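# Index a turntable one hole clockwise with two arms

## Task

Rotate the turntable forward by exactly one hole, clockwise as viewed from above, so that the plunger's pin is fully seated in the new hole. Leave the fixture standing upright on the deck, with neither gripper nor any camera cable touching it.

## Robot and tools

ROBOT. Two 6-joint arms, left_arm and right_arm, each with a parallel two-finger gripper and a wrist camera. Calibrated base positions in the scene frame: left_arm at (+0.025, +0.326, +0.031) m, yaw quat_wxyz (+1.000, 0, 0, +0.003). right_arm at (-0.004, -0.268, +0.031) m, quat_wxyz (+1.000, 0, 0, -0.018). Both bases have +z up.

FRAMES. Scene frame: origin at table-top height, midway between the nominal bases. +z is up, +x points out over the table, and left_arm sits on the +y side. Arm names do not match image left and right. Each arm reports its end_effector_position (m) and end_effector_quat_wxyz in its own base frame. Fixed cameras and the table use the scene frame. The gripper's fingers point along its +z axis and close along its y axis. end_effector_position is the point between the pads, about 1 cm behind the tips. Reported poses can be off by a few cm, more when the arm is stretched far.

ROW FORMAT. Every command row is 14 plain numbers, even if only one arm moves. The first 7 are for left_arm and the next 7 for right_arm. Each group is six absolute joint target angles in radians, then the gripper opening. The joint order is waist, shoulder, elbow, wrist roll (joint6), wrist yaw (joint5), wrist pitch (joint4). Use this order for every per-joint list in results too. Stated ranges: waist -2.618 to 3.054, shoulder 0.000 to 3.142, elbow 0.000 to 3.142, wrist roll -2.094 to 2.094, wrist yaw -1.571 to 1.571, wrist pitch -1.571 to 1.571. Real ends may differ by up to 0.059 rad. Targets beyond that margin, and further out than the current angle, are refused. Targets past the real end are clipped, and the result may say "joint sent to its limit". Opening is absolute on -1 (closed) to +1 (fully open, 0.094 m pad gap). Except near the extremes, the fingers go to where grip_measured reads the commanded value. To leave a gripper unchanged, resend its current command; 0 is a real command, not a no-op.

TOOLS.
- execute_actions(actions, cameras): actions is a list of up to 15 rows. Each row runs for one 1/30 s step, and the last row is held to fill 15 steps. An empty list just returns state and images. cameras selects image sources: omitted, null or ["all"] gives all; [] gives none. The names are cam_head_left, cam_head_right, cam_left_wrist and cam_right_wrist, each 896x504.
- move(target, speed, blend, opening_speed, blocking, cameras): target is one 14-number row or a list of up to 15 rows, all absolute joint angles. speed is in rad/s for the joint with the longest travel, from 0.01 to 12.57, default 0.5. It can be a single number or one per target. blend (rad) rounds the corners at intermediate targets. opening_speed (0.2 or more, per second on the -1..1 scale) ramps the gripper opening. blocking=false returns after about 0.5 s while the motion continues; a new move then replaces it. Every joint moves in step, so the hand traces a curve. The path does not avoid obstacles or the other arm. The result ends with a "move:" line such as done, off_target (resting more than 0.035 rad from the target), moving, held or fault, plus limits=held if steps were withheld.
- wait(seconds 0 to 10): lets the scene run while holding the last commands.
- stop(): brakes a running move, and needs some braking distance.
- zoom_image(camera, region [x0,y0,x1,y1] in pixels, at most 504x504): a closer look at that camera's latest image.
- read_manual(section="licences"): licence text only.
- finished_scene(scene): ends the current scene for good. Pass that scene's number.

RESULT LINES. Joint positions and Joint velocities give each arm's six joints (rad, rad/s) plus the pad gap (m). "within noise" means the arm is still. Joint targets are the angles currently being driven to; resend them to hold a joint still. Tool commands shows the present gripper commands. grip_measured is on the opening scale. Empty, it reads up to about 2.7 mm too wide. On a hard part it reads a bit narrower than the part. Full force starts about 0.05 below the reading at first touch. To release, command well above grip_measured. Joint torques are total drive output including gravity, with per-arm offsets. Positive means toward larger angles. The first three joints wrap at ±28 N m. "joint command not followed" means the clearance check altered some targets; it does not keep the grippers apart. Results from execute_actions also list joint positions at some intermediate steps.

MOTION LIMITS. Per step, a target may lead the measured angle by at most 0.339 rad for waist, shoulder and elbow, and 2.2 rad for the wrist joints. If targets would move a gripper more than 200 mm from where it is, they are scaled back. Long motions need several actions. Very small turns may not start.

CAUTIONS. Do not drop parts, release moving parts, slam, hit hard or shove hard. Do not let grippers clamp or press each other; that can end the scene. Nothing may leave the table. Fast moves and targets set deep past a contact press harder; approach slowly. Holding loads, long reach or pushing against an unreachable pose heats motors. MOTOR HOT appears at 75 °C; at 90 °C that arm folds and goes idle, and at 100 °C it goes limp. Before finishing, take both hands and cables clear of the fixture and check it is upright and the pin is seated.

Each tool is called after ">>>" as name(argument=value, ...), one argument or row to a line, values as JSON.

## Session

>>> execute_actions(
  actions=[],
)

>>> zoom_image(
  camera="cam_head_left",
  region=[360, 230, 580, 401],
)

Scene clock: 0.00 s.
left_arm: end_effector_position=(+0.3789, +0.0005, +0.1416) grip_measured=+1.000 end_effector_quat_wxyz=(+0.682, -0.014, +0.730, +0.047) | right_arm: end_effector_position=(+0.3580, -0.0478, +0.1413) grip_measured=+1.000 end_effector_quat_wxyz=(+0.679, +0.114, +0.720, -0.089)
Joint names: [waist, shoulder, elbow, wrist roll, wrist yaw, wrist pitch]
Joint positions: left_arm=[-0.079 1.56 0.222 0.039 -0.166 1.272 0.094] | right_arm=[0.009 1.506 0.165 0.047 0.296 1.275 0.094]
Joint velocities: within noise
Joint torques (N m): no reading
Heat: left arm: 32 °C; right arm: 26 °C.
Joint targets: left_arm=[-0.079 1.557 0.226 0.038 -0.166 1.267] | right_arm=[0.009 1.502 0.170 0.046 0.296 1.270]
Tool commands: left_gripper/opening=+1.0 right_gripper/opening=+1.0

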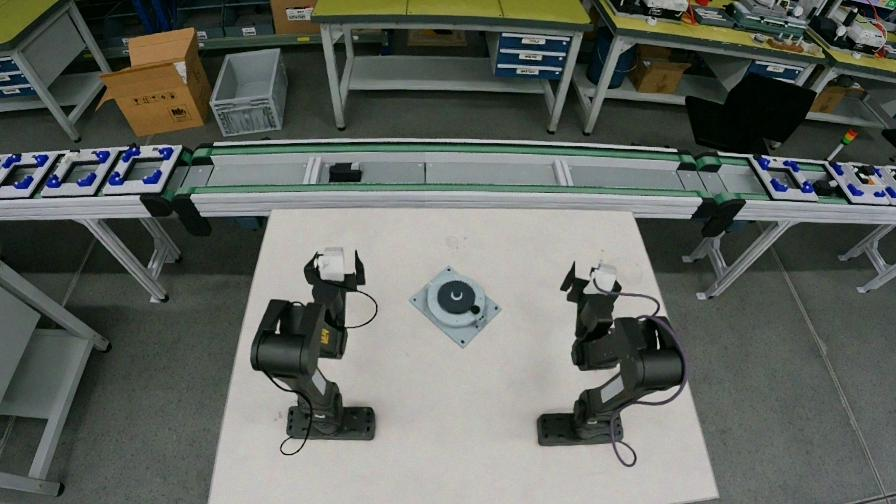

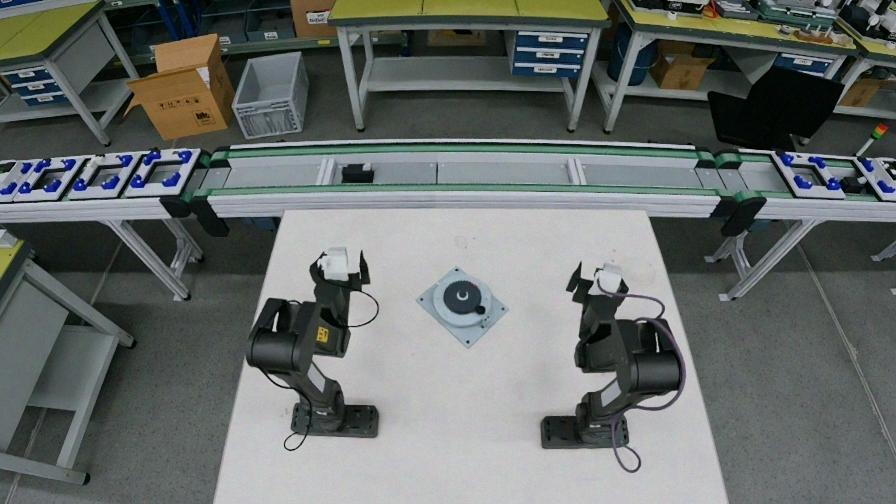

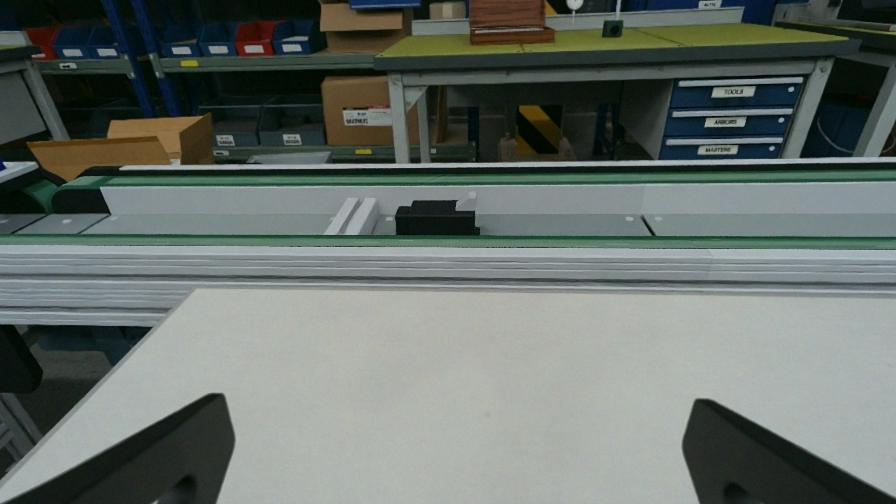

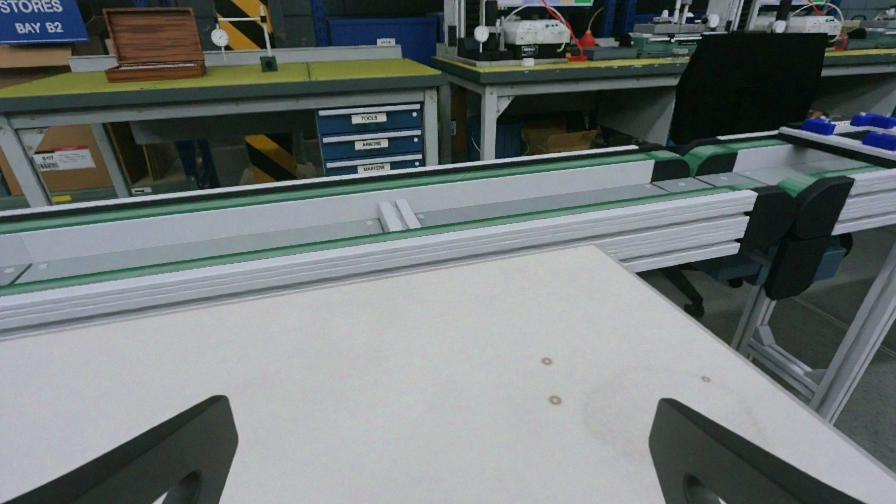

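Scaled by 2.291 from the camera's 896x504 image, which has a finer 1280x720 frame.

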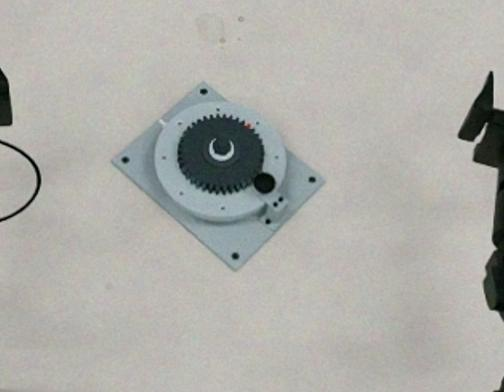

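>>> move(
  target=[-0.752, 1.7345, 1.8145, -0.01, 0.01, -1.223, 0.0, 0.665, 1.148, 0.272, 0.0, -0.01, 0.372, 0.2],
  speed=1.2,
)

Scene clock: 246.20 s.
left_arm: end_effector_position=(+0.2958, -0.2751, +0.2315) grip_measured=+0.001 end_effector_quat_wxyz=(+0.201, +0.358, +0.908, -0.081) | right_arm: end_effector_position=(+0.2576, +0.1994, +0.0750) grip_measured=+0.202 end_effector_quat_wxyz=(+0.466, -0.277, +0.825, +0.160)
Joint names: [waist, shoulder, elbow, wrist roll, wrist yaw, wrist pitch]
Joint positions: left_arm=[-0.75 1.719 1.789 0 0.003 -1.205 0.047] | right_arm=[0.656 1.168 0.248 0.008 0.001 0.379 0.056]
Joint velocities: within noise
Joint torques (N m): left_arm=[-0.21 -6.9 7.54 -0.12 0.06 1.04] | right_arm=[0.81 -4.21 10 -0.05 -0.12 1.6]
Heat: left arm: 34 °C; right arm: 36 °C.
Joint targets: left_arm=[-0.752 1.734 1.814 -0.010 0.010 -1.223] | right_arm=[0.665 1.148 0.272 0.000 -0.010 0.372]
move: done

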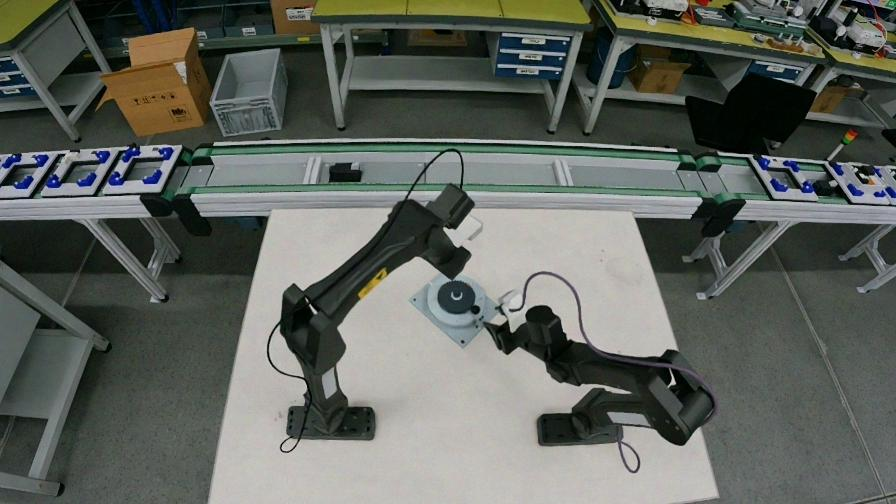

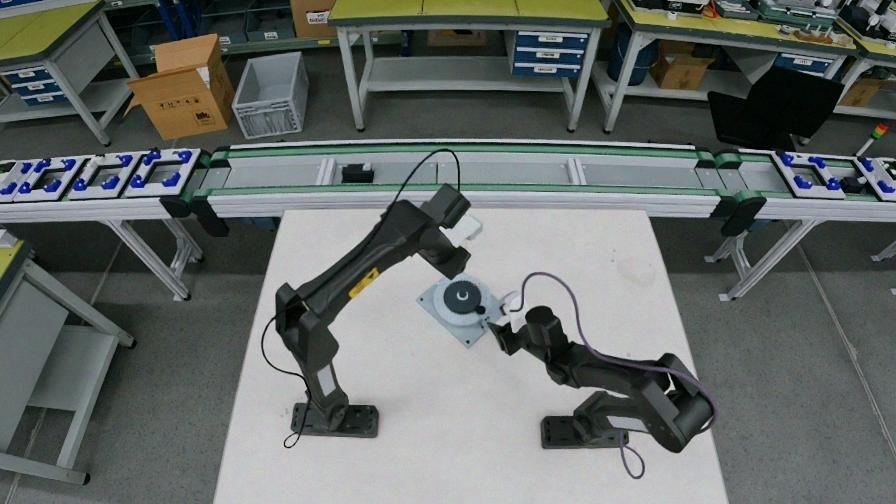

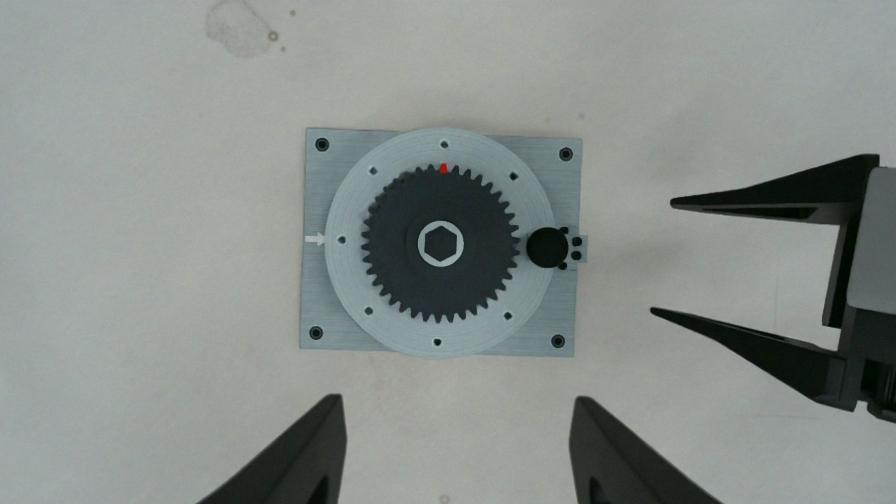

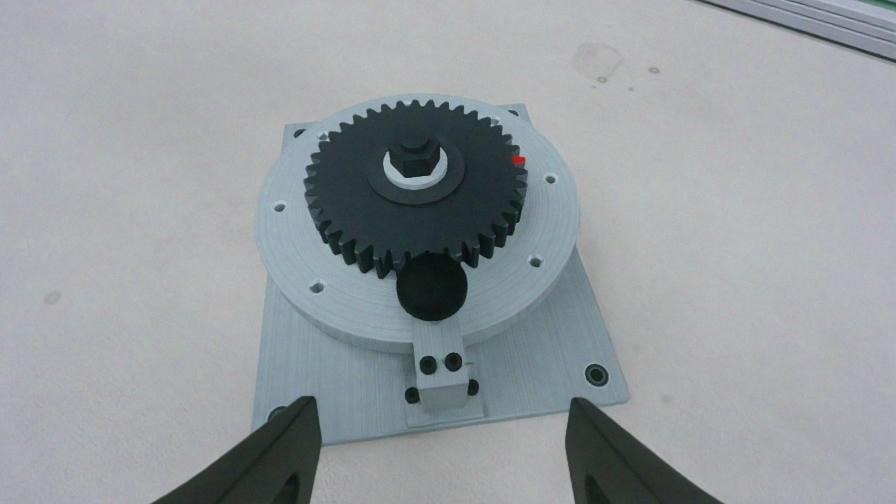

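>>> zoom_image(
  camera="cam_left_wrist",
  region=[290, 115, 600, 370],
)

>>> zoom_image(
  camera="cam_left_wrist",
  region=[400, 205, 482, 281],
)

Scaled by 1.626 from the camera's 896x504 image, which has a finer 1280x720 frame.

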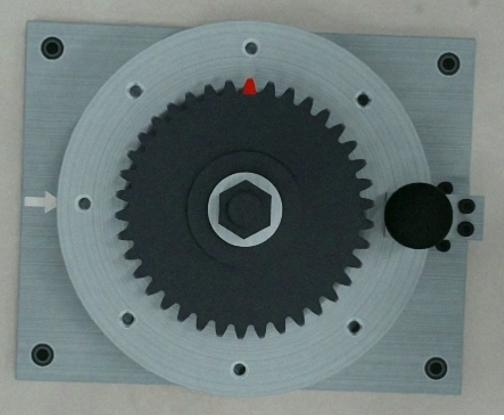

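Scaled by 6.146 from the camera's 896x504 image, which has a finer 1280x720 frame.

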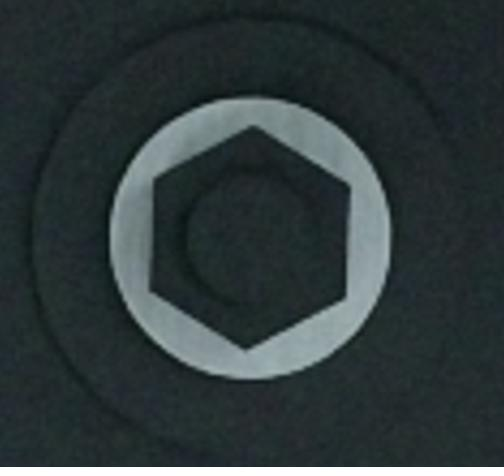

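>>> move(
  target=[-0.542, 2.115, 1.748, -1.907, 0.485, -1.060, 0.0, 0.665, 1.148, 0.272, 0.0, -0.01, 0.372, 0.2],
  speed=1.2,
  cameras=["cam_left_wrist", "cam_right_wrist"],
)

Scene clock: 375.17 s.
left_arm: end_effector_position=(+0.3357, -0.2982, +0.0983) grip_measured=+0.001 end_effector_quat_wxyz=(-0.192, -0.589, +0.769, -0.158) | right_arm: end_effector_position=(+0.2574, +0.1995, +0.0749) grip_measured=+0.202 end_effector_quat_wxyz=(+0.465, -0.277, +0.825, +0.161)
Joint names: [waist, shoulder, elbow, wrist roll, wrist yaw, wrist pitch]
Joint positions: left_arm=[-0.546 2.095 1.762 -1.895 0.475 -1.069 0.047] | right_arm=[0.656 1.168 0.248 0.008 0 0.378 0.056]
Joint velocities: within noise
Joint torques (N m): left_arm=[0.28 -10.04 4.34 -0.13 0.34 0.82] | right_arm=[0.75 -4.15 10.09 -0.04 -0.11 1.59]
Heat: left arm: 33 °C; right arm: 37 °C.
Joint targets: left_arm=[-0.542 2.115 1.748 -1.907 0.485 -1.060] | right_arm=[0.665 1.148 0.272 0.000 -0.010 0.372]
move: done
Images, in order (width x height): cam_left_wrist 896x504, cam_right_wrist 896x504.

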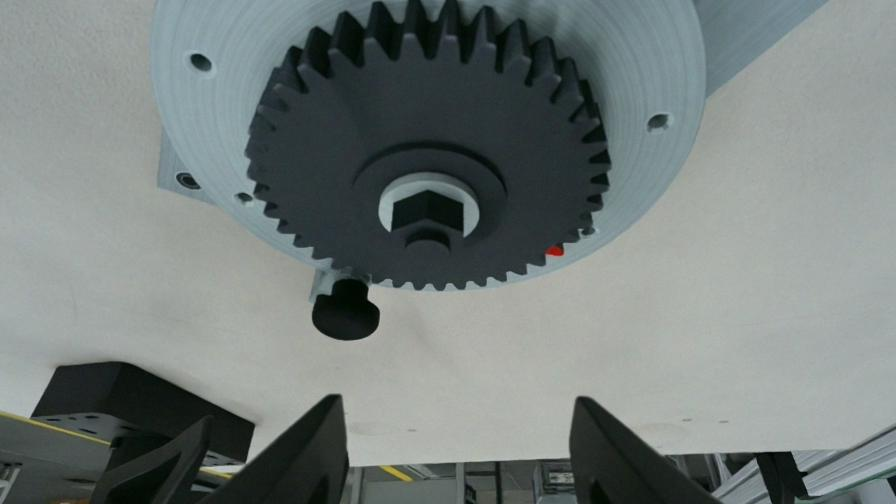

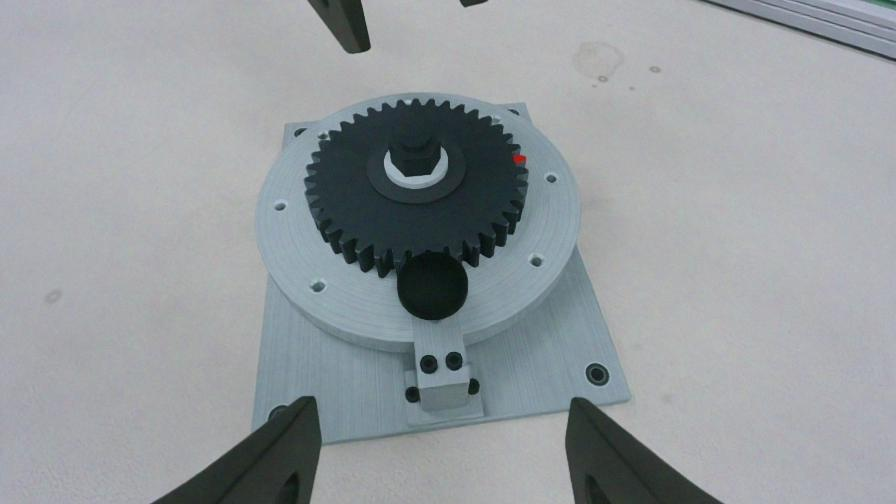

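>>> move(
  target=[-0.536, 2.070, 1.605, -1.907, 0.485, -0.922, 0.0, 0.665, 1.148, 0.272, 0.0, -0.01, 0.372, 0.2],
  speed=0.6,
  cameras=["cam_left_wrist", "cam_right_wrist"],
)

Scene clock: 439.67 s.
left_arm: end_effector_position=(+0.3303, -0.2936, +0.0626) grip_measured=+0.001 end_effector_quat_wxyz=(-0.194, -0.591, +0.767, -0.155) | right_arm: end_effector_position=(+0.2574, +0.1994, +0.0748) grip_measured=+0.202 end_effector_quat_wxyz=(+0.465, -0.277, +0.825, +0.160)
Joint names: [waist, shoulder, elbow, wrist roll, wrist yaw, wrist pitch]
Joint positions: left_arm=[-0.543 2.095 1.619 -1.896 0.477 -0.931 0.047] | right_arm=[0.656 1.168 0.248 0.008 0 0.378 0.056]
Joint velocities: within noise
Joint torques (N m): left_arm=[0.51 -14.23 4.22 -0.1 0.31 0.81] | right_arm=[0.72 -4.21 10.07 -0.06 -0.12 1.6]
Heat: left arm: 35 °C; right arm: 38 °C.
Joint targets: left_arm=[-0.536 2.070 1.605 -1.907 0.485 -0.922] | right_arm=[0.665 1.148 0.272 0.000 -0.010 0.372]
move: done
Images, in order (width x height): cam_left_wrist 896x504, cam_right_wrist 896x504.

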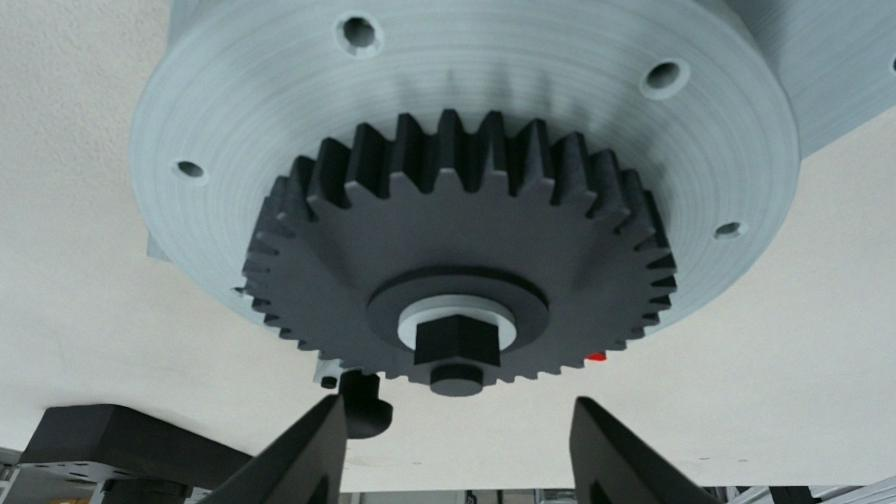

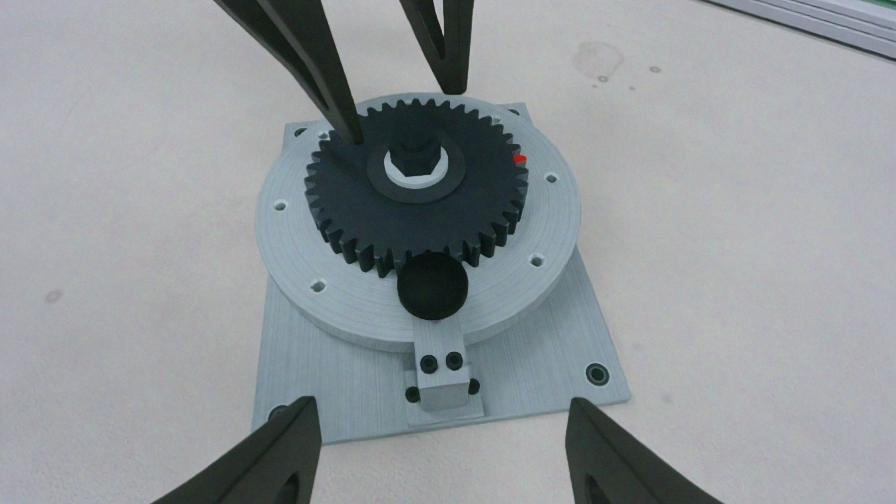

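>>> move(
  target=[-0.536, 2.131, 1.563, -1.907, 0.485, -0.863, 0.0, 0.665, 1.148, 0.272, 0.0, -0.01, 0.372, 0.2],
  speed=0.3,
  cameras=["cam_left_wrist", "cam_right_wrist"],
)

Scene clock: 457.80 s.
left_arm: end_effector_position=(+0.3307, -0.2939, +0.0476) grip_measured=+0.001 end_effector_quat_wxyz=(-0.193, -0.591, +0.767, -0.157) | right_arm: end_effector_position=(+0.2574, +0.1995, +0.0748) grip_measured=+0.202 end_effector_quat_wxyz=(+0.465, -0.277, +0.825, +0.161)
Joint names: [waist, shoulder, elbow, wrist roll, wrist yaw, wrist pitch]
Joint positions: left_arm=[-0.543 2.109 1.578 -1.897 0.477 -0.872 0.047] | right_arm=[0.656 1.168 0.248 0.008 0 0.378 0.056]
Joint velocities: within noise
Joint torques (N m): left_arm=[0.53 -9.77 4.05 -0.1 0.31 0.84] | right_arm=[0.8 -4.15 10.07 -0.07 -0.11 1.59]
Heat: left arm: 38 °C; right arm: 38 °C.
Joint targets: left_arm=[-0.536 2.131 1.563 -1.907 0.485 -0.863] | right_arm=[0.665 1.148 0.272 0.000 -0.010 0.372]
move: done
Images, in order (width x height): cam_left_wrist 896x504, cam_right_wrist 896x504.

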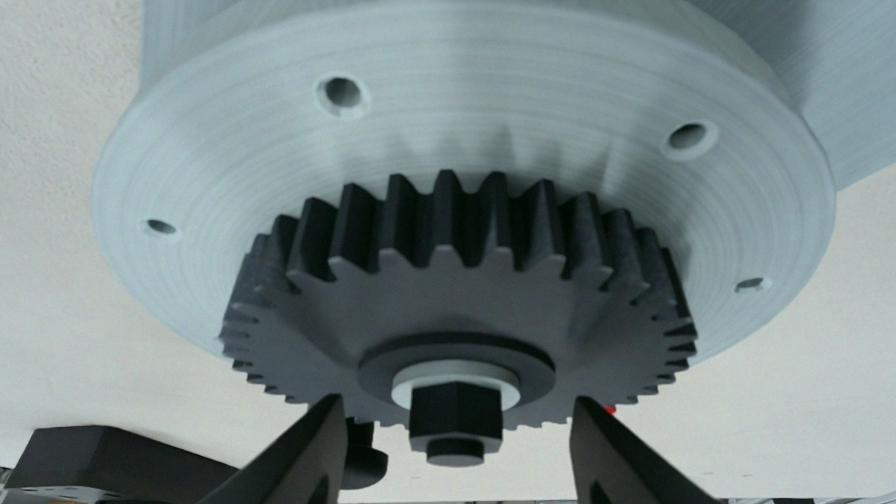

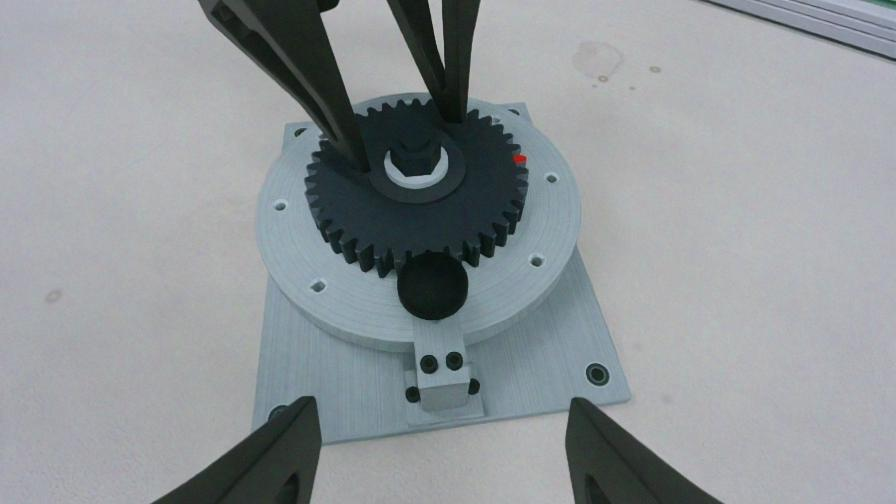

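>>> move(
  target=[-0.536, 2.131, 1.551, -1.907, 0.485, -0.850, 0.0, 0.665, 1.148, 0.272, 0.0, -0.01, 0.372, 0.2],
  speed=0.15,
  cameras=["cam_left_wrist", "cam_right_wrist"],
)

>>> zoom_image(
  camera="cam_right_wrist",
  region=[290, 70, 550, 230],
)

Scene clock: 491.23 s.
left_arm: end_effector_position=(+0.3305, -0.2937, +0.0451) grip_measured=+0.001 end_effector_quat_wxyz=(-0.193, -0.591, +0.767, -0.158) | right_arm: end_effector_position=(+0.2574, +0.1995, +0.0748) grip_measured=+0.202 end_effector_quat_wxyz=(+0.465, -0.277, +0.825, +0.161)
Joint names: [waist, shoulder, elbow, wrist roll, wrist yaw, wrist pitch]
Joint positions: left_arm=[-0.543 2.109 1.567 -1.897 0.477 -0.859 0.047] | right_arm=[0.656 1.168 0.248 0.008 0 0.378 0.056]
Joint velocities: within noise
Joint torques (N m): left_arm=[0.54 -9.78 4 -0.11 0.31 0.85] | right_arm=[0.8 -4.16 10.03 -0.06 -0.11 1.59]
Heat: left arm: 36 °C; right arm: 38 °C.
Joint targets: left_arm=[-0.536 2.131 1.551 -1.907 0.485 -0.850] | right_arm=[0.665 1.148 0.272 0.000 -0.010 0.372]
move: done
Images, in order (width x height): cam_left_wrist 896x504, cam_right_wrist 896x504.

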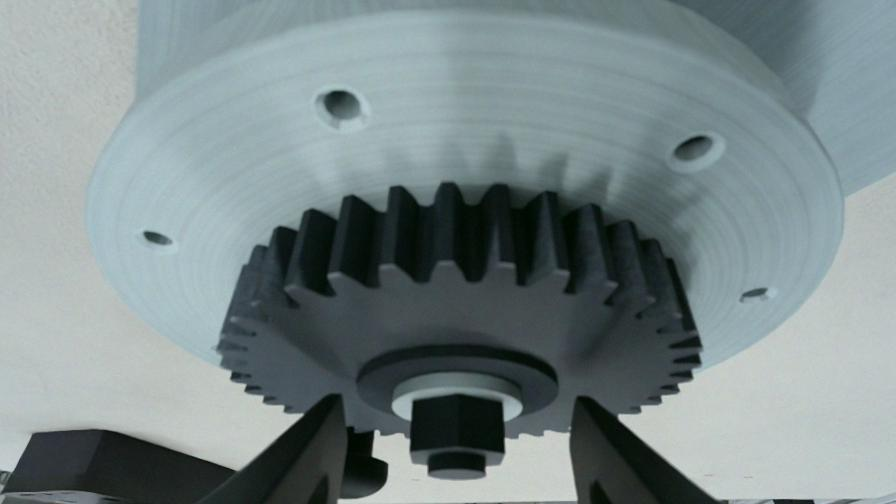

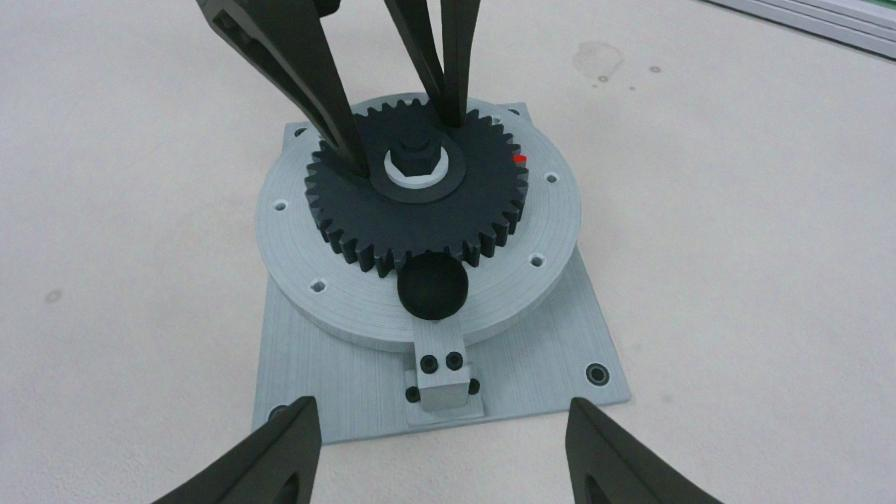

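Scaled by 1.938 from the camera's 896x504 image, which has a finer 1280x720 frame.

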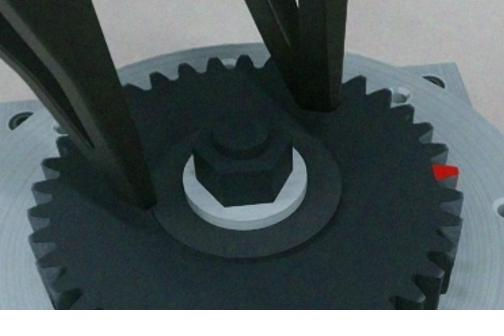

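>>> move(
  target=[-0.536, 2.131, 1.551, -1.907, 0.485, -0.850, -0.75, 0.665, 1.148, 0.272, 0.0, -0.01, 0.372, 0.2],
  speed=0.15,
  opening_speed=0.5,
  cameras=["cam_left_wrist", "cam_right_wrist"],
)

>>> zoom_image(
  camera="cam_right_wrist",
  region=[290, 70, 550, 230],
)

Scene clock: 504.97 s.
left_arm: end_effector_position=(+0.3306, -0.2940, +0.0452) grip_measured=-0.642 end_effector_quat_wxyz=(-0.193, -0.591, +0.767, -0.159) | right_arm: end_effector_position=(+0.2574, +0.1995, +0.0748) grip_measured=+0.202 end_effector_quat_wxyz=(+0.465, -0.277, +0.825, +0.161)
Joint names: [waist, shoulder, elbow, wrist roll, wrist yaw, wrist pitch]
Joint positions: left_arm=[-0.543 2.109 1.567 -1.897 0.478 -0.858 0.017] | right_arm=[0.656 1.168 0.248 0.008 0 0.378 0.056]
Joint velocities: within noise
Joint torques (N m): left_arm=[0.53 -9.74 4 -0.1 0.3 0.85] | right_arm=[0.8 -4.15 10.03 -0.07 -0.11 1.59]
Heat: left arm: 36 °C; right arm: 38 °C.
Joint targets: left_arm=[-0.536 2.131 1.551 -1.907 0.485 -0.850] | right_arm=[0.665 1.148 0.272 0.000 -0.010 0.372]
move: done
Images, in order (width x height): cam_left_wrist 896x504, cam_right_wrist 896x504.

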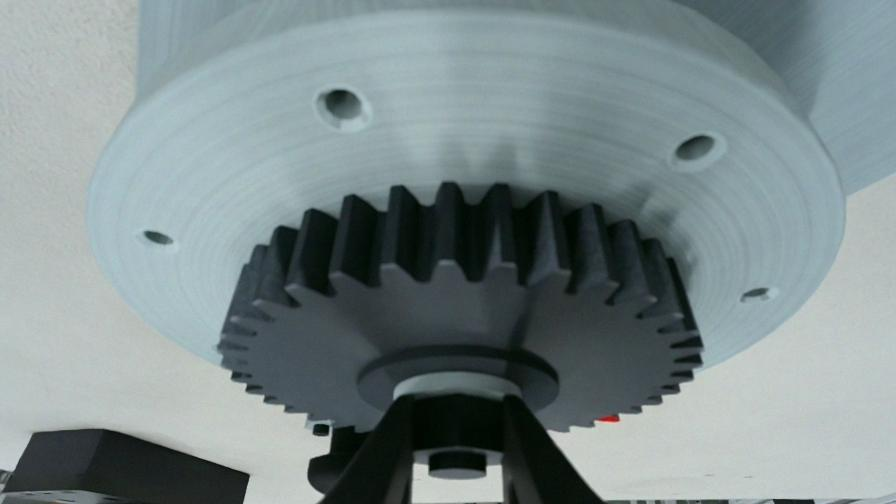

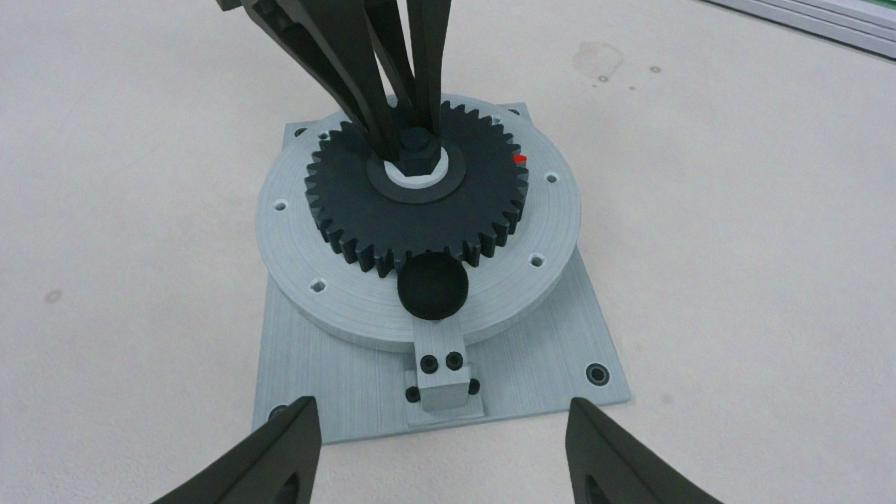

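Scaled by 1.938 from the camera's 896x504 image, which has a finer 1280x720 frame.

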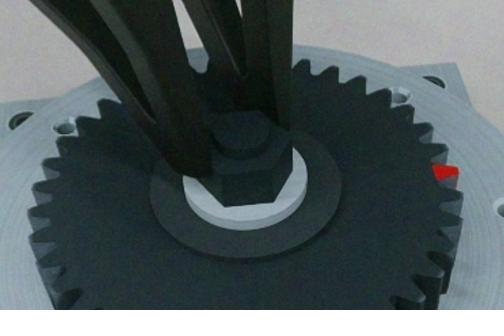

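>>> move(
  target=[-0.536, 2.131, 1.551, -1.907, 0.485, -0.850, -0.75, 0.679, 1.5375, 0.8504, 0.0, -0.01, -0.219, 0.2],
  speed=0.6,
  cameras=["cam_left_wrist", "cam_right_wrist"],
)

Scene clock: 544.53 s.
left_arm: end_effector_position=(+0.3306, -0.2940, +0.0452) grip_measured=-0.645 end_effector_quat_wxyz=(-0.193, -0.591, +0.767, -0.159) | right_arm: end_effector_position=(+0.3031, +0.2414, +0.0764) grip_measured=+0.202 end_effector_quat_wxyz=(+0.309, -0.307, +0.894, +0.109)
Joint names: [waist, shoulder, elbow, wrist roll, wrist yaw, wrist pitch]
Joint positions: left_arm=[-0.543 2.109 1.567 -1.897 0.478 -0.858 0.017] | right_arm=[0.67 1.522 0.828 0.008 0 -0.21 0.056]
Joint velocities: within noise
Joint torques (N m): left_arm=[0.51 -9.8 4 -0.11 0.3 0.85] | right_arm=[0.81 -5.15 10.24 -0.06 -0.11 1.21]
Heat: left arm: 36 °C; right arm: 38 °C.
Joint targets: left_arm=[-0.536 2.131 1.551 -1.907 0.485 -0.850] | right_arm=[0.679 1.537 0.850 0.000 -0.010 -0.219]
move: done
Images, in order (width x height): cam_left_wrist 896x504, cam_right_wrist 896x504.

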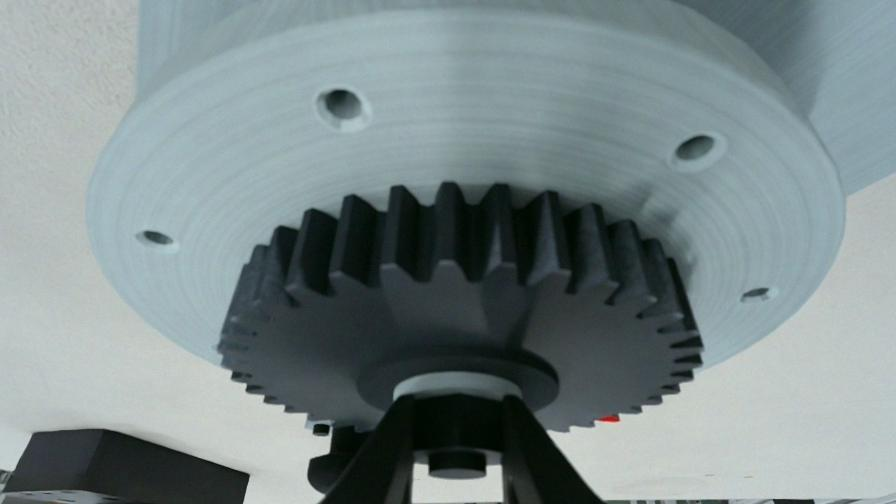

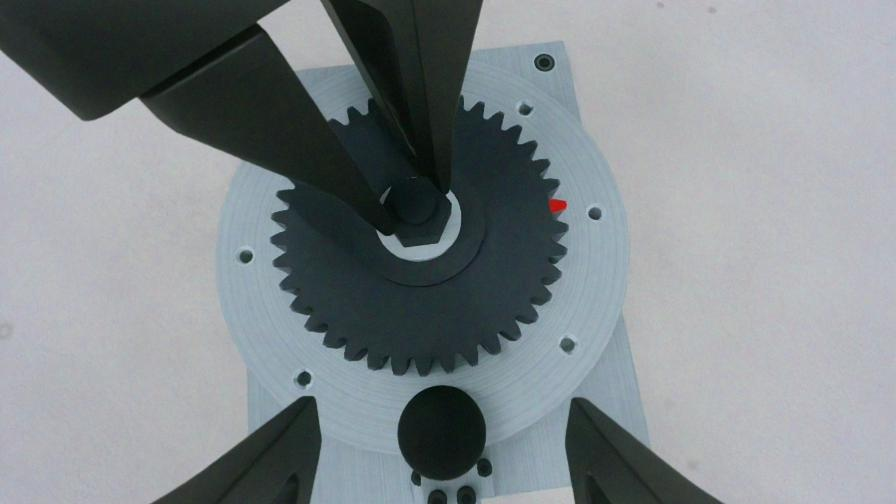

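>>> move(
  target=[-0.536, 2.131, 1.551, -1.907, 0.485, -0.850, -0.75, 0.681, 1.616, 0.738, 0.0, -0.01, -0.032, 0.2],
  speed=0.25,
  cameras=["cam_left_wrist", "cam_right_wrist"],
)

Scene clock: 566.83 s.
left_arm: end_effector_position=(+0.3306, -0.2940, +0.0452) grip_measured=-0.645 end_effector_quat_wxyz=(-0.193, -0.591, +0.767, -0.159) | right_arm: end_effector_position=(+0.3032, +0.2416, +0.0414) grip_measured=+0.202 end_effector_quat_wxyz=(+0.309, -0.307, +0.894, +0.109)
Joint names: [waist, shoulder, elbow, wrist roll, wrist yaw, wrist pitch]
Joint positions: left_arm=[-0.543 2.109 1.567 -1.897 0.478 -0.858 0.017] | right_arm=[0.67 1.602 0.745 0.008 -0.001 -0.047 0.056]
Joint velocities: within noise
Joint torques (N m): left_arm=[0.54 -9.78 4.03 -0.1 0.3 0.84] | right_arm=[1.01 -5.55 6.86 -0.05 -0.1 1.39]
Heat: left arm: 36 °C; right arm: 36 °C.
Joint targets: left_arm=[-0.536 2.131 1.551 -1.907 0.485 -0.850] | right_arm=[0.681 1.616 0.738 0.000 -0.010 -0.032]
move: done
Images, in order (width x height): cam_left_wrist 896x504, cam_right_wrist 896x504.

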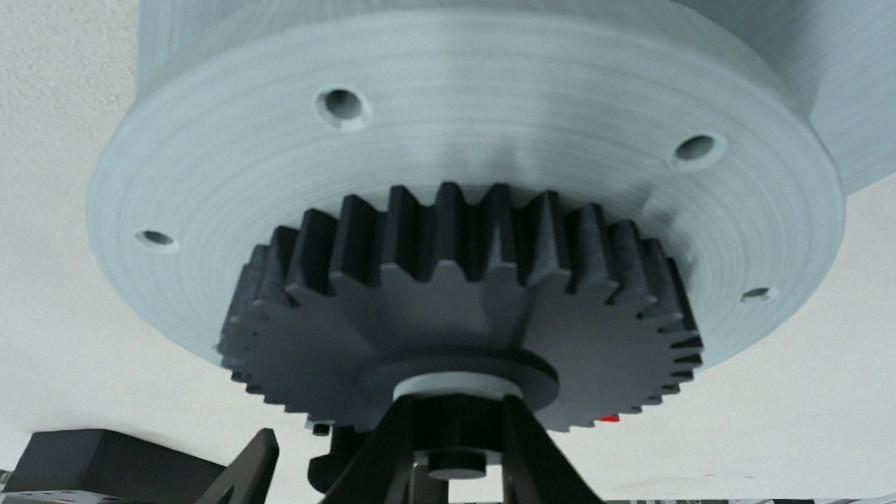

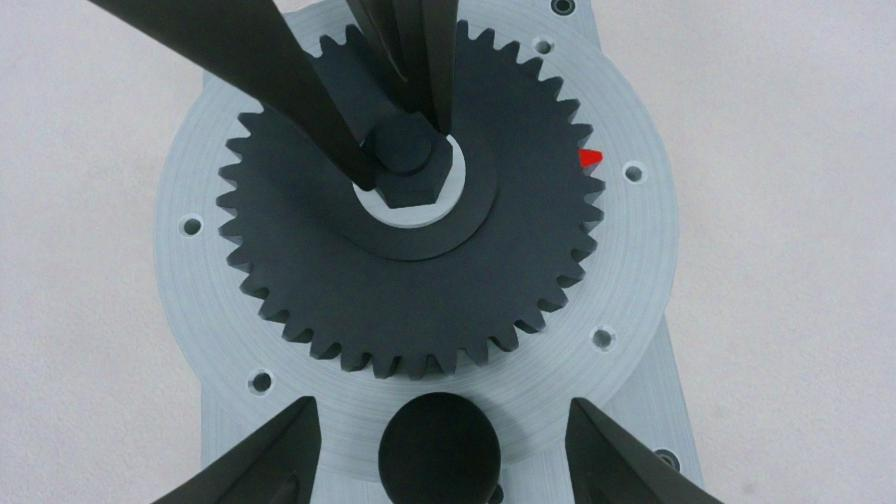

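>>> move(
  target=[
    [-0.536, 2.131, 1.551, -1.907, 0.485, -0.850, -0.75, 0.684, 1.623, 0.731, 0.0, -0.01, -0.018, 0.2],
    [-0.536, 2.131, 1.551, -1.907, 0.485, -0.850, -0.75, 0.684, 1.623, 0.731, 0.0, -0.01, -0.018, -0.65],
  ],
  speed=0.2,
  opening_speed=0.5,
  cameras=["cam_left_wrist", "cam_right_wrist"],
)

Scene clock: 583.47 s.
left_arm: end_effector_position=(+0.3306, -0.2940, +0.0452) grip_measured=-0.645 end_effector_quat_wxyz=(-0.193, -0.591, +0.767, -0.159) | right_arm: end_effector_position=(+0.3033, +0.2431, +0.0402) grip_measured=-0.485 end_effector_quat_wxyz=(+0.311, -0.308, +0.892, +0.111)
Joint names: [waist, shoulder, elbow, wrist roll, wrist yaw, wrist pitch]
Joint positions: left_arm=[-0.543 2.109 1.567 -1.897 0.478 -0.858 0.017] | right_arm=[0.673 1.607 0.741 0.008 -0.001 -0.032 0.024]
Joint velocities: within noise
Joint torques (N m): left_arm=[0.54 -9.74 4.01 -0.11 0.3 0.84] | right_arm=[1.05 -5.38 6.64 -0.07 -0.11 1.43]
Heat: left arm: 36 °C; right arm: 36 °C.
Joint targets: left_arm=[-0.536 2.131 1.551 -1.907 0.485 -0.850] | right_arm=[0.684 1.623 0.731 0.000 -0.010 -0.018]
move: done
Images, in order (width x height): cam_left_wrist 896x504, cam_right_wrist 896x504.

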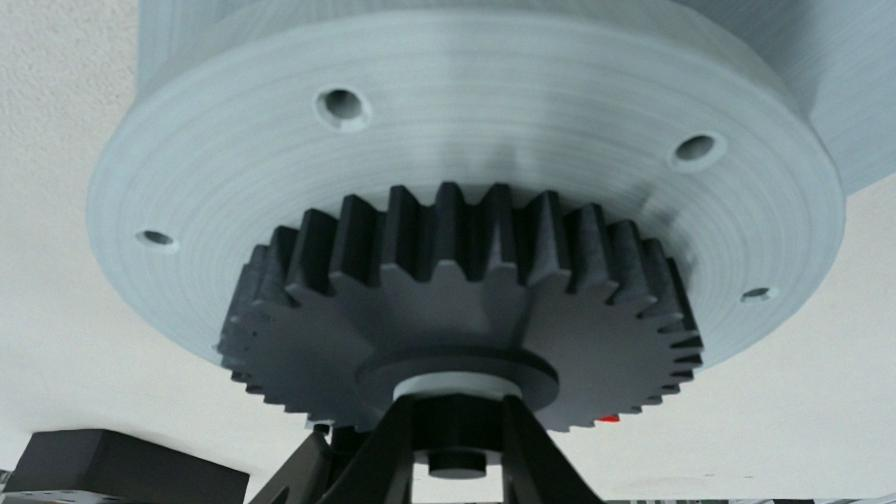

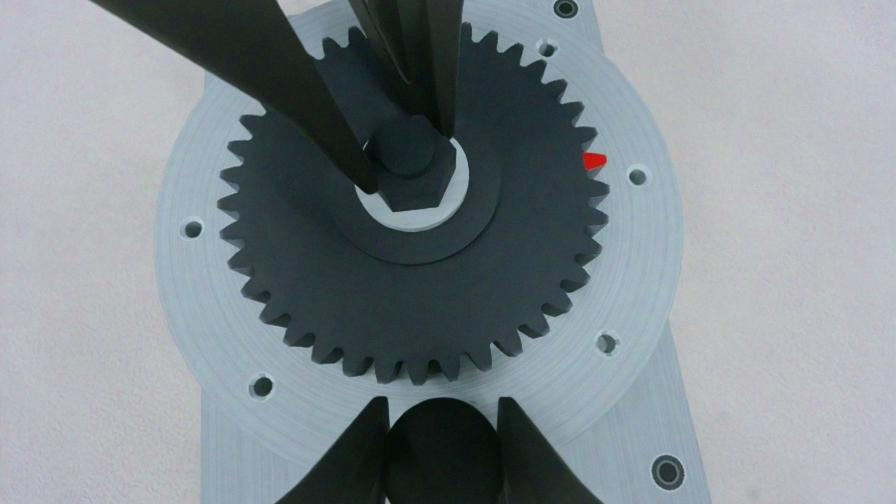

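>>> move(
  target=[
    [-0.536, 2.131, 1.551, -1.907, 0.485, -0.850, -0.75, 0.684, 1.439, 0.910, 0.0, -0.01, 0.406, -0.65],
    [-0.536, 2.131, 1.551, -1.907, 0.485, -0.850, -0.75, 0.684, 1.435, 0.915, 0.0, -0.01, 0.436, -0.65],
    [-0.527, 2.230, 1.751, -1.590, 0.510, -1.049, -0.75, 0.684, 1.435, 0.915, 0.0, -0.01, 0.436, -0.65],
    [-0.527, 2.230, 1.751, -1.575, 0.510, -1.049, -0.75, 0.684, 1.435, 0.915, 0.0, -0.01, 0.436, -0.65],
    [-0.527, 2.230, 1.751, -1.575, 0.510, -1.049, -0.75, 0.684, 1.596, 0.753, 0.0, -0.01, -0.045, -0.65],
  ],
  speed=[0.3, 0.06, 0.2, 0.05, 0.4],
  cameras=["cam_left_wrist", "cam_right_wrist"],
)

Scene clock: 673.03 s.
left_arm: end_effector_position=(+0.3317, -0.2942, +0.0452) grip_measured=-0.645 end_effector_quat_wxyz=(-0.204, -0.486, +0.837, -0.146) | right_arm: end_effector_position=(+0.3045, +0.2441, +0.0449) grip_measured=-0.486 end_effector_quat_wxyz=(+0.313, -0.308, +0.892, +0.111)
Joint names: [waist, shoulder, elbow, wrist roll, wrist yaw, wrist pitch]
Joint positions: left_arm=[-0.533 2.206 1.725 -1.601 0.503 -1.03 0.017] | right_arm=[0.673 1.599 0.753 0.008 -0.001 -0.048 0.024]
Joint velocities: within noise
Joint torques (N m): left_arm=[0.44 -10.28 7.2 0.31 0.32 0.29] | right_arm=[1.02 -6.84 7.61 -0.06 -0.1 1.33]
Heat: left arm: 36 °C; right arm: 42 °C.
Joint targets: left_arm=[-0.527 2.230 1.751 -1.575 0.510 -1.049] | right_arm=[0.684 1.596 0.753 0.000 -0.010 -0.045]
move: done
Images, in order (width x height): cam_left_wrist 896x504, cam_right_wrist 896x504.

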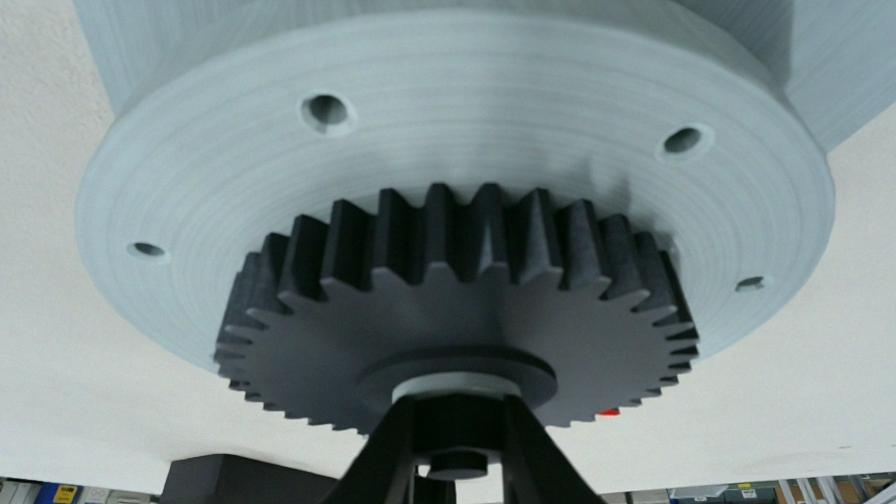

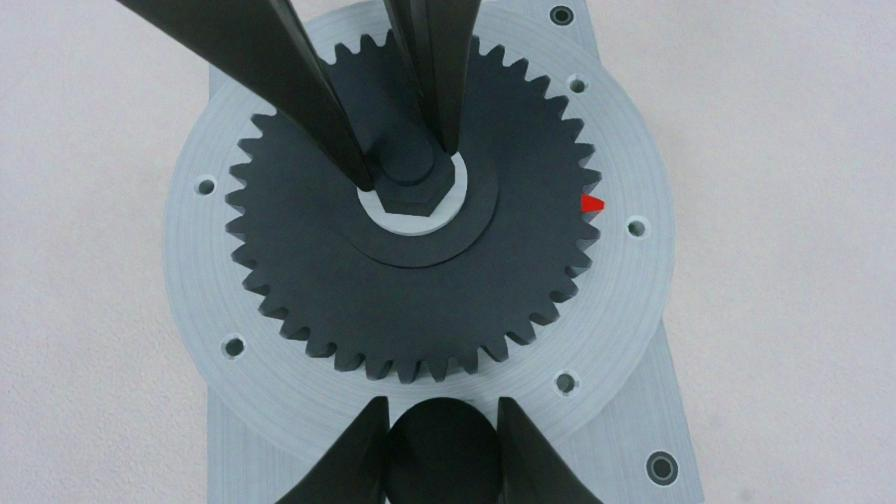

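>>> move(
  target=[
    [-0.527, 2.230, 1.751, -1.585, 0.510, -1.049, -0.75, 0.684, 1.596, 0.753, 0.0, -0.01, -0.045, 0.2],
    [-0.527, 2.230, 1.751, -1.585, 0.510, -1.049, -0.75, 0.675, 1.504, 0.849, 0.0, -0.01, -0.222, 0.2],
    [-0.527, 2.230, 1.751, -1.585, 0.510, -1.049, -0.75, 0.660, 1.150, 0.243, 0.0, -0.01, 0.390, 0.2],
  ],
  speed=[0.5, 0.4, 1.0],
  opening_speed=0.8,
  cameras=["cam_left_wrist", "cam_right_wrist"],
)

Scene clock: 725.43 s.
left_arm: end_effector_position=(+0.3317, -0.2942, +0.0452) grip_measured=-0.645 end_effector_quat_wxyz=(-0.204, -0.486, +0.837, -0.146) | right_arm: end_effector_position=(+0.2536, +0.2035, +0.0732) grip_measured=+0.198 end_effector_quat_wxyz=(+0.461, -0.285, +0.824, +0.164)
Joint names: [waist, shoulder, elbow, wrist roll, wrist yaw, wrist pitch]
Joint positions: left_arm=[-0.533 2.206 1.725 -1.601 0.503 -1.03 0.017] | right_arm=[0.673 1.171 0.249 0.008 -0.001 0.374 0.056]
Joint velocities: within noise
Joint torques (N m): left_arm=[0.44 -10.25 7.2 0.19 0.31 0.3] | right_arm=[-1.32 -4.29 7.15 -0.06 -0.11 1.79]
Heat: left arm: 35 °C; right arm: 37 °C.
Joint targets: left_arm=[-0.527 2.230 1.751 -1.585 0.510 -1.049] | right_arm=[0.660 1.150 0.243 0.000 -0.010 0.390]
move: done
Images, in order (width x height): cam_left_wrist 896x504, cam_right_wrist 896x504.

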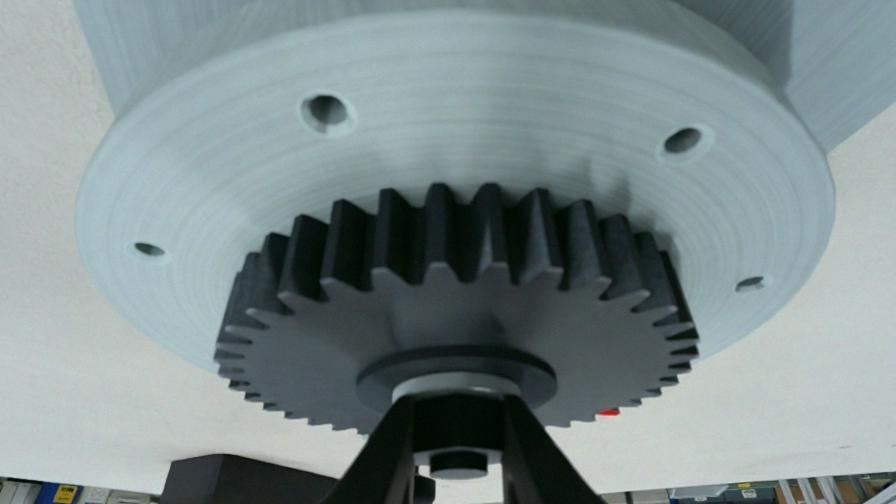

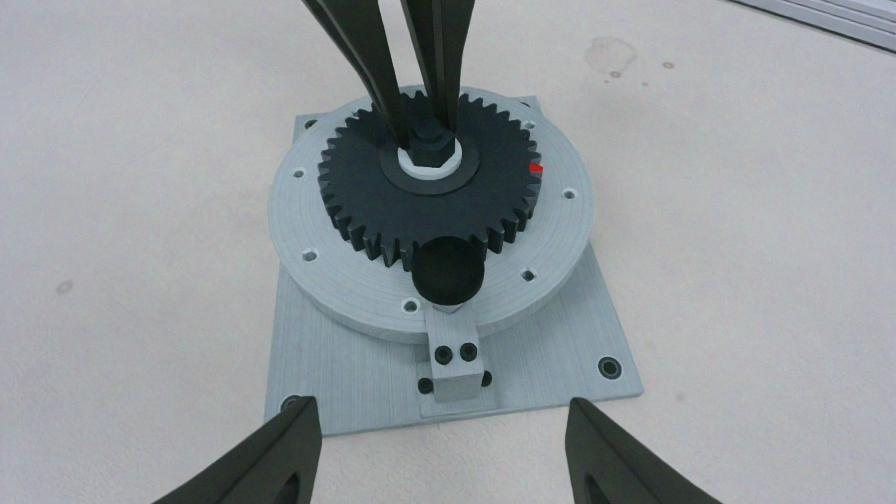

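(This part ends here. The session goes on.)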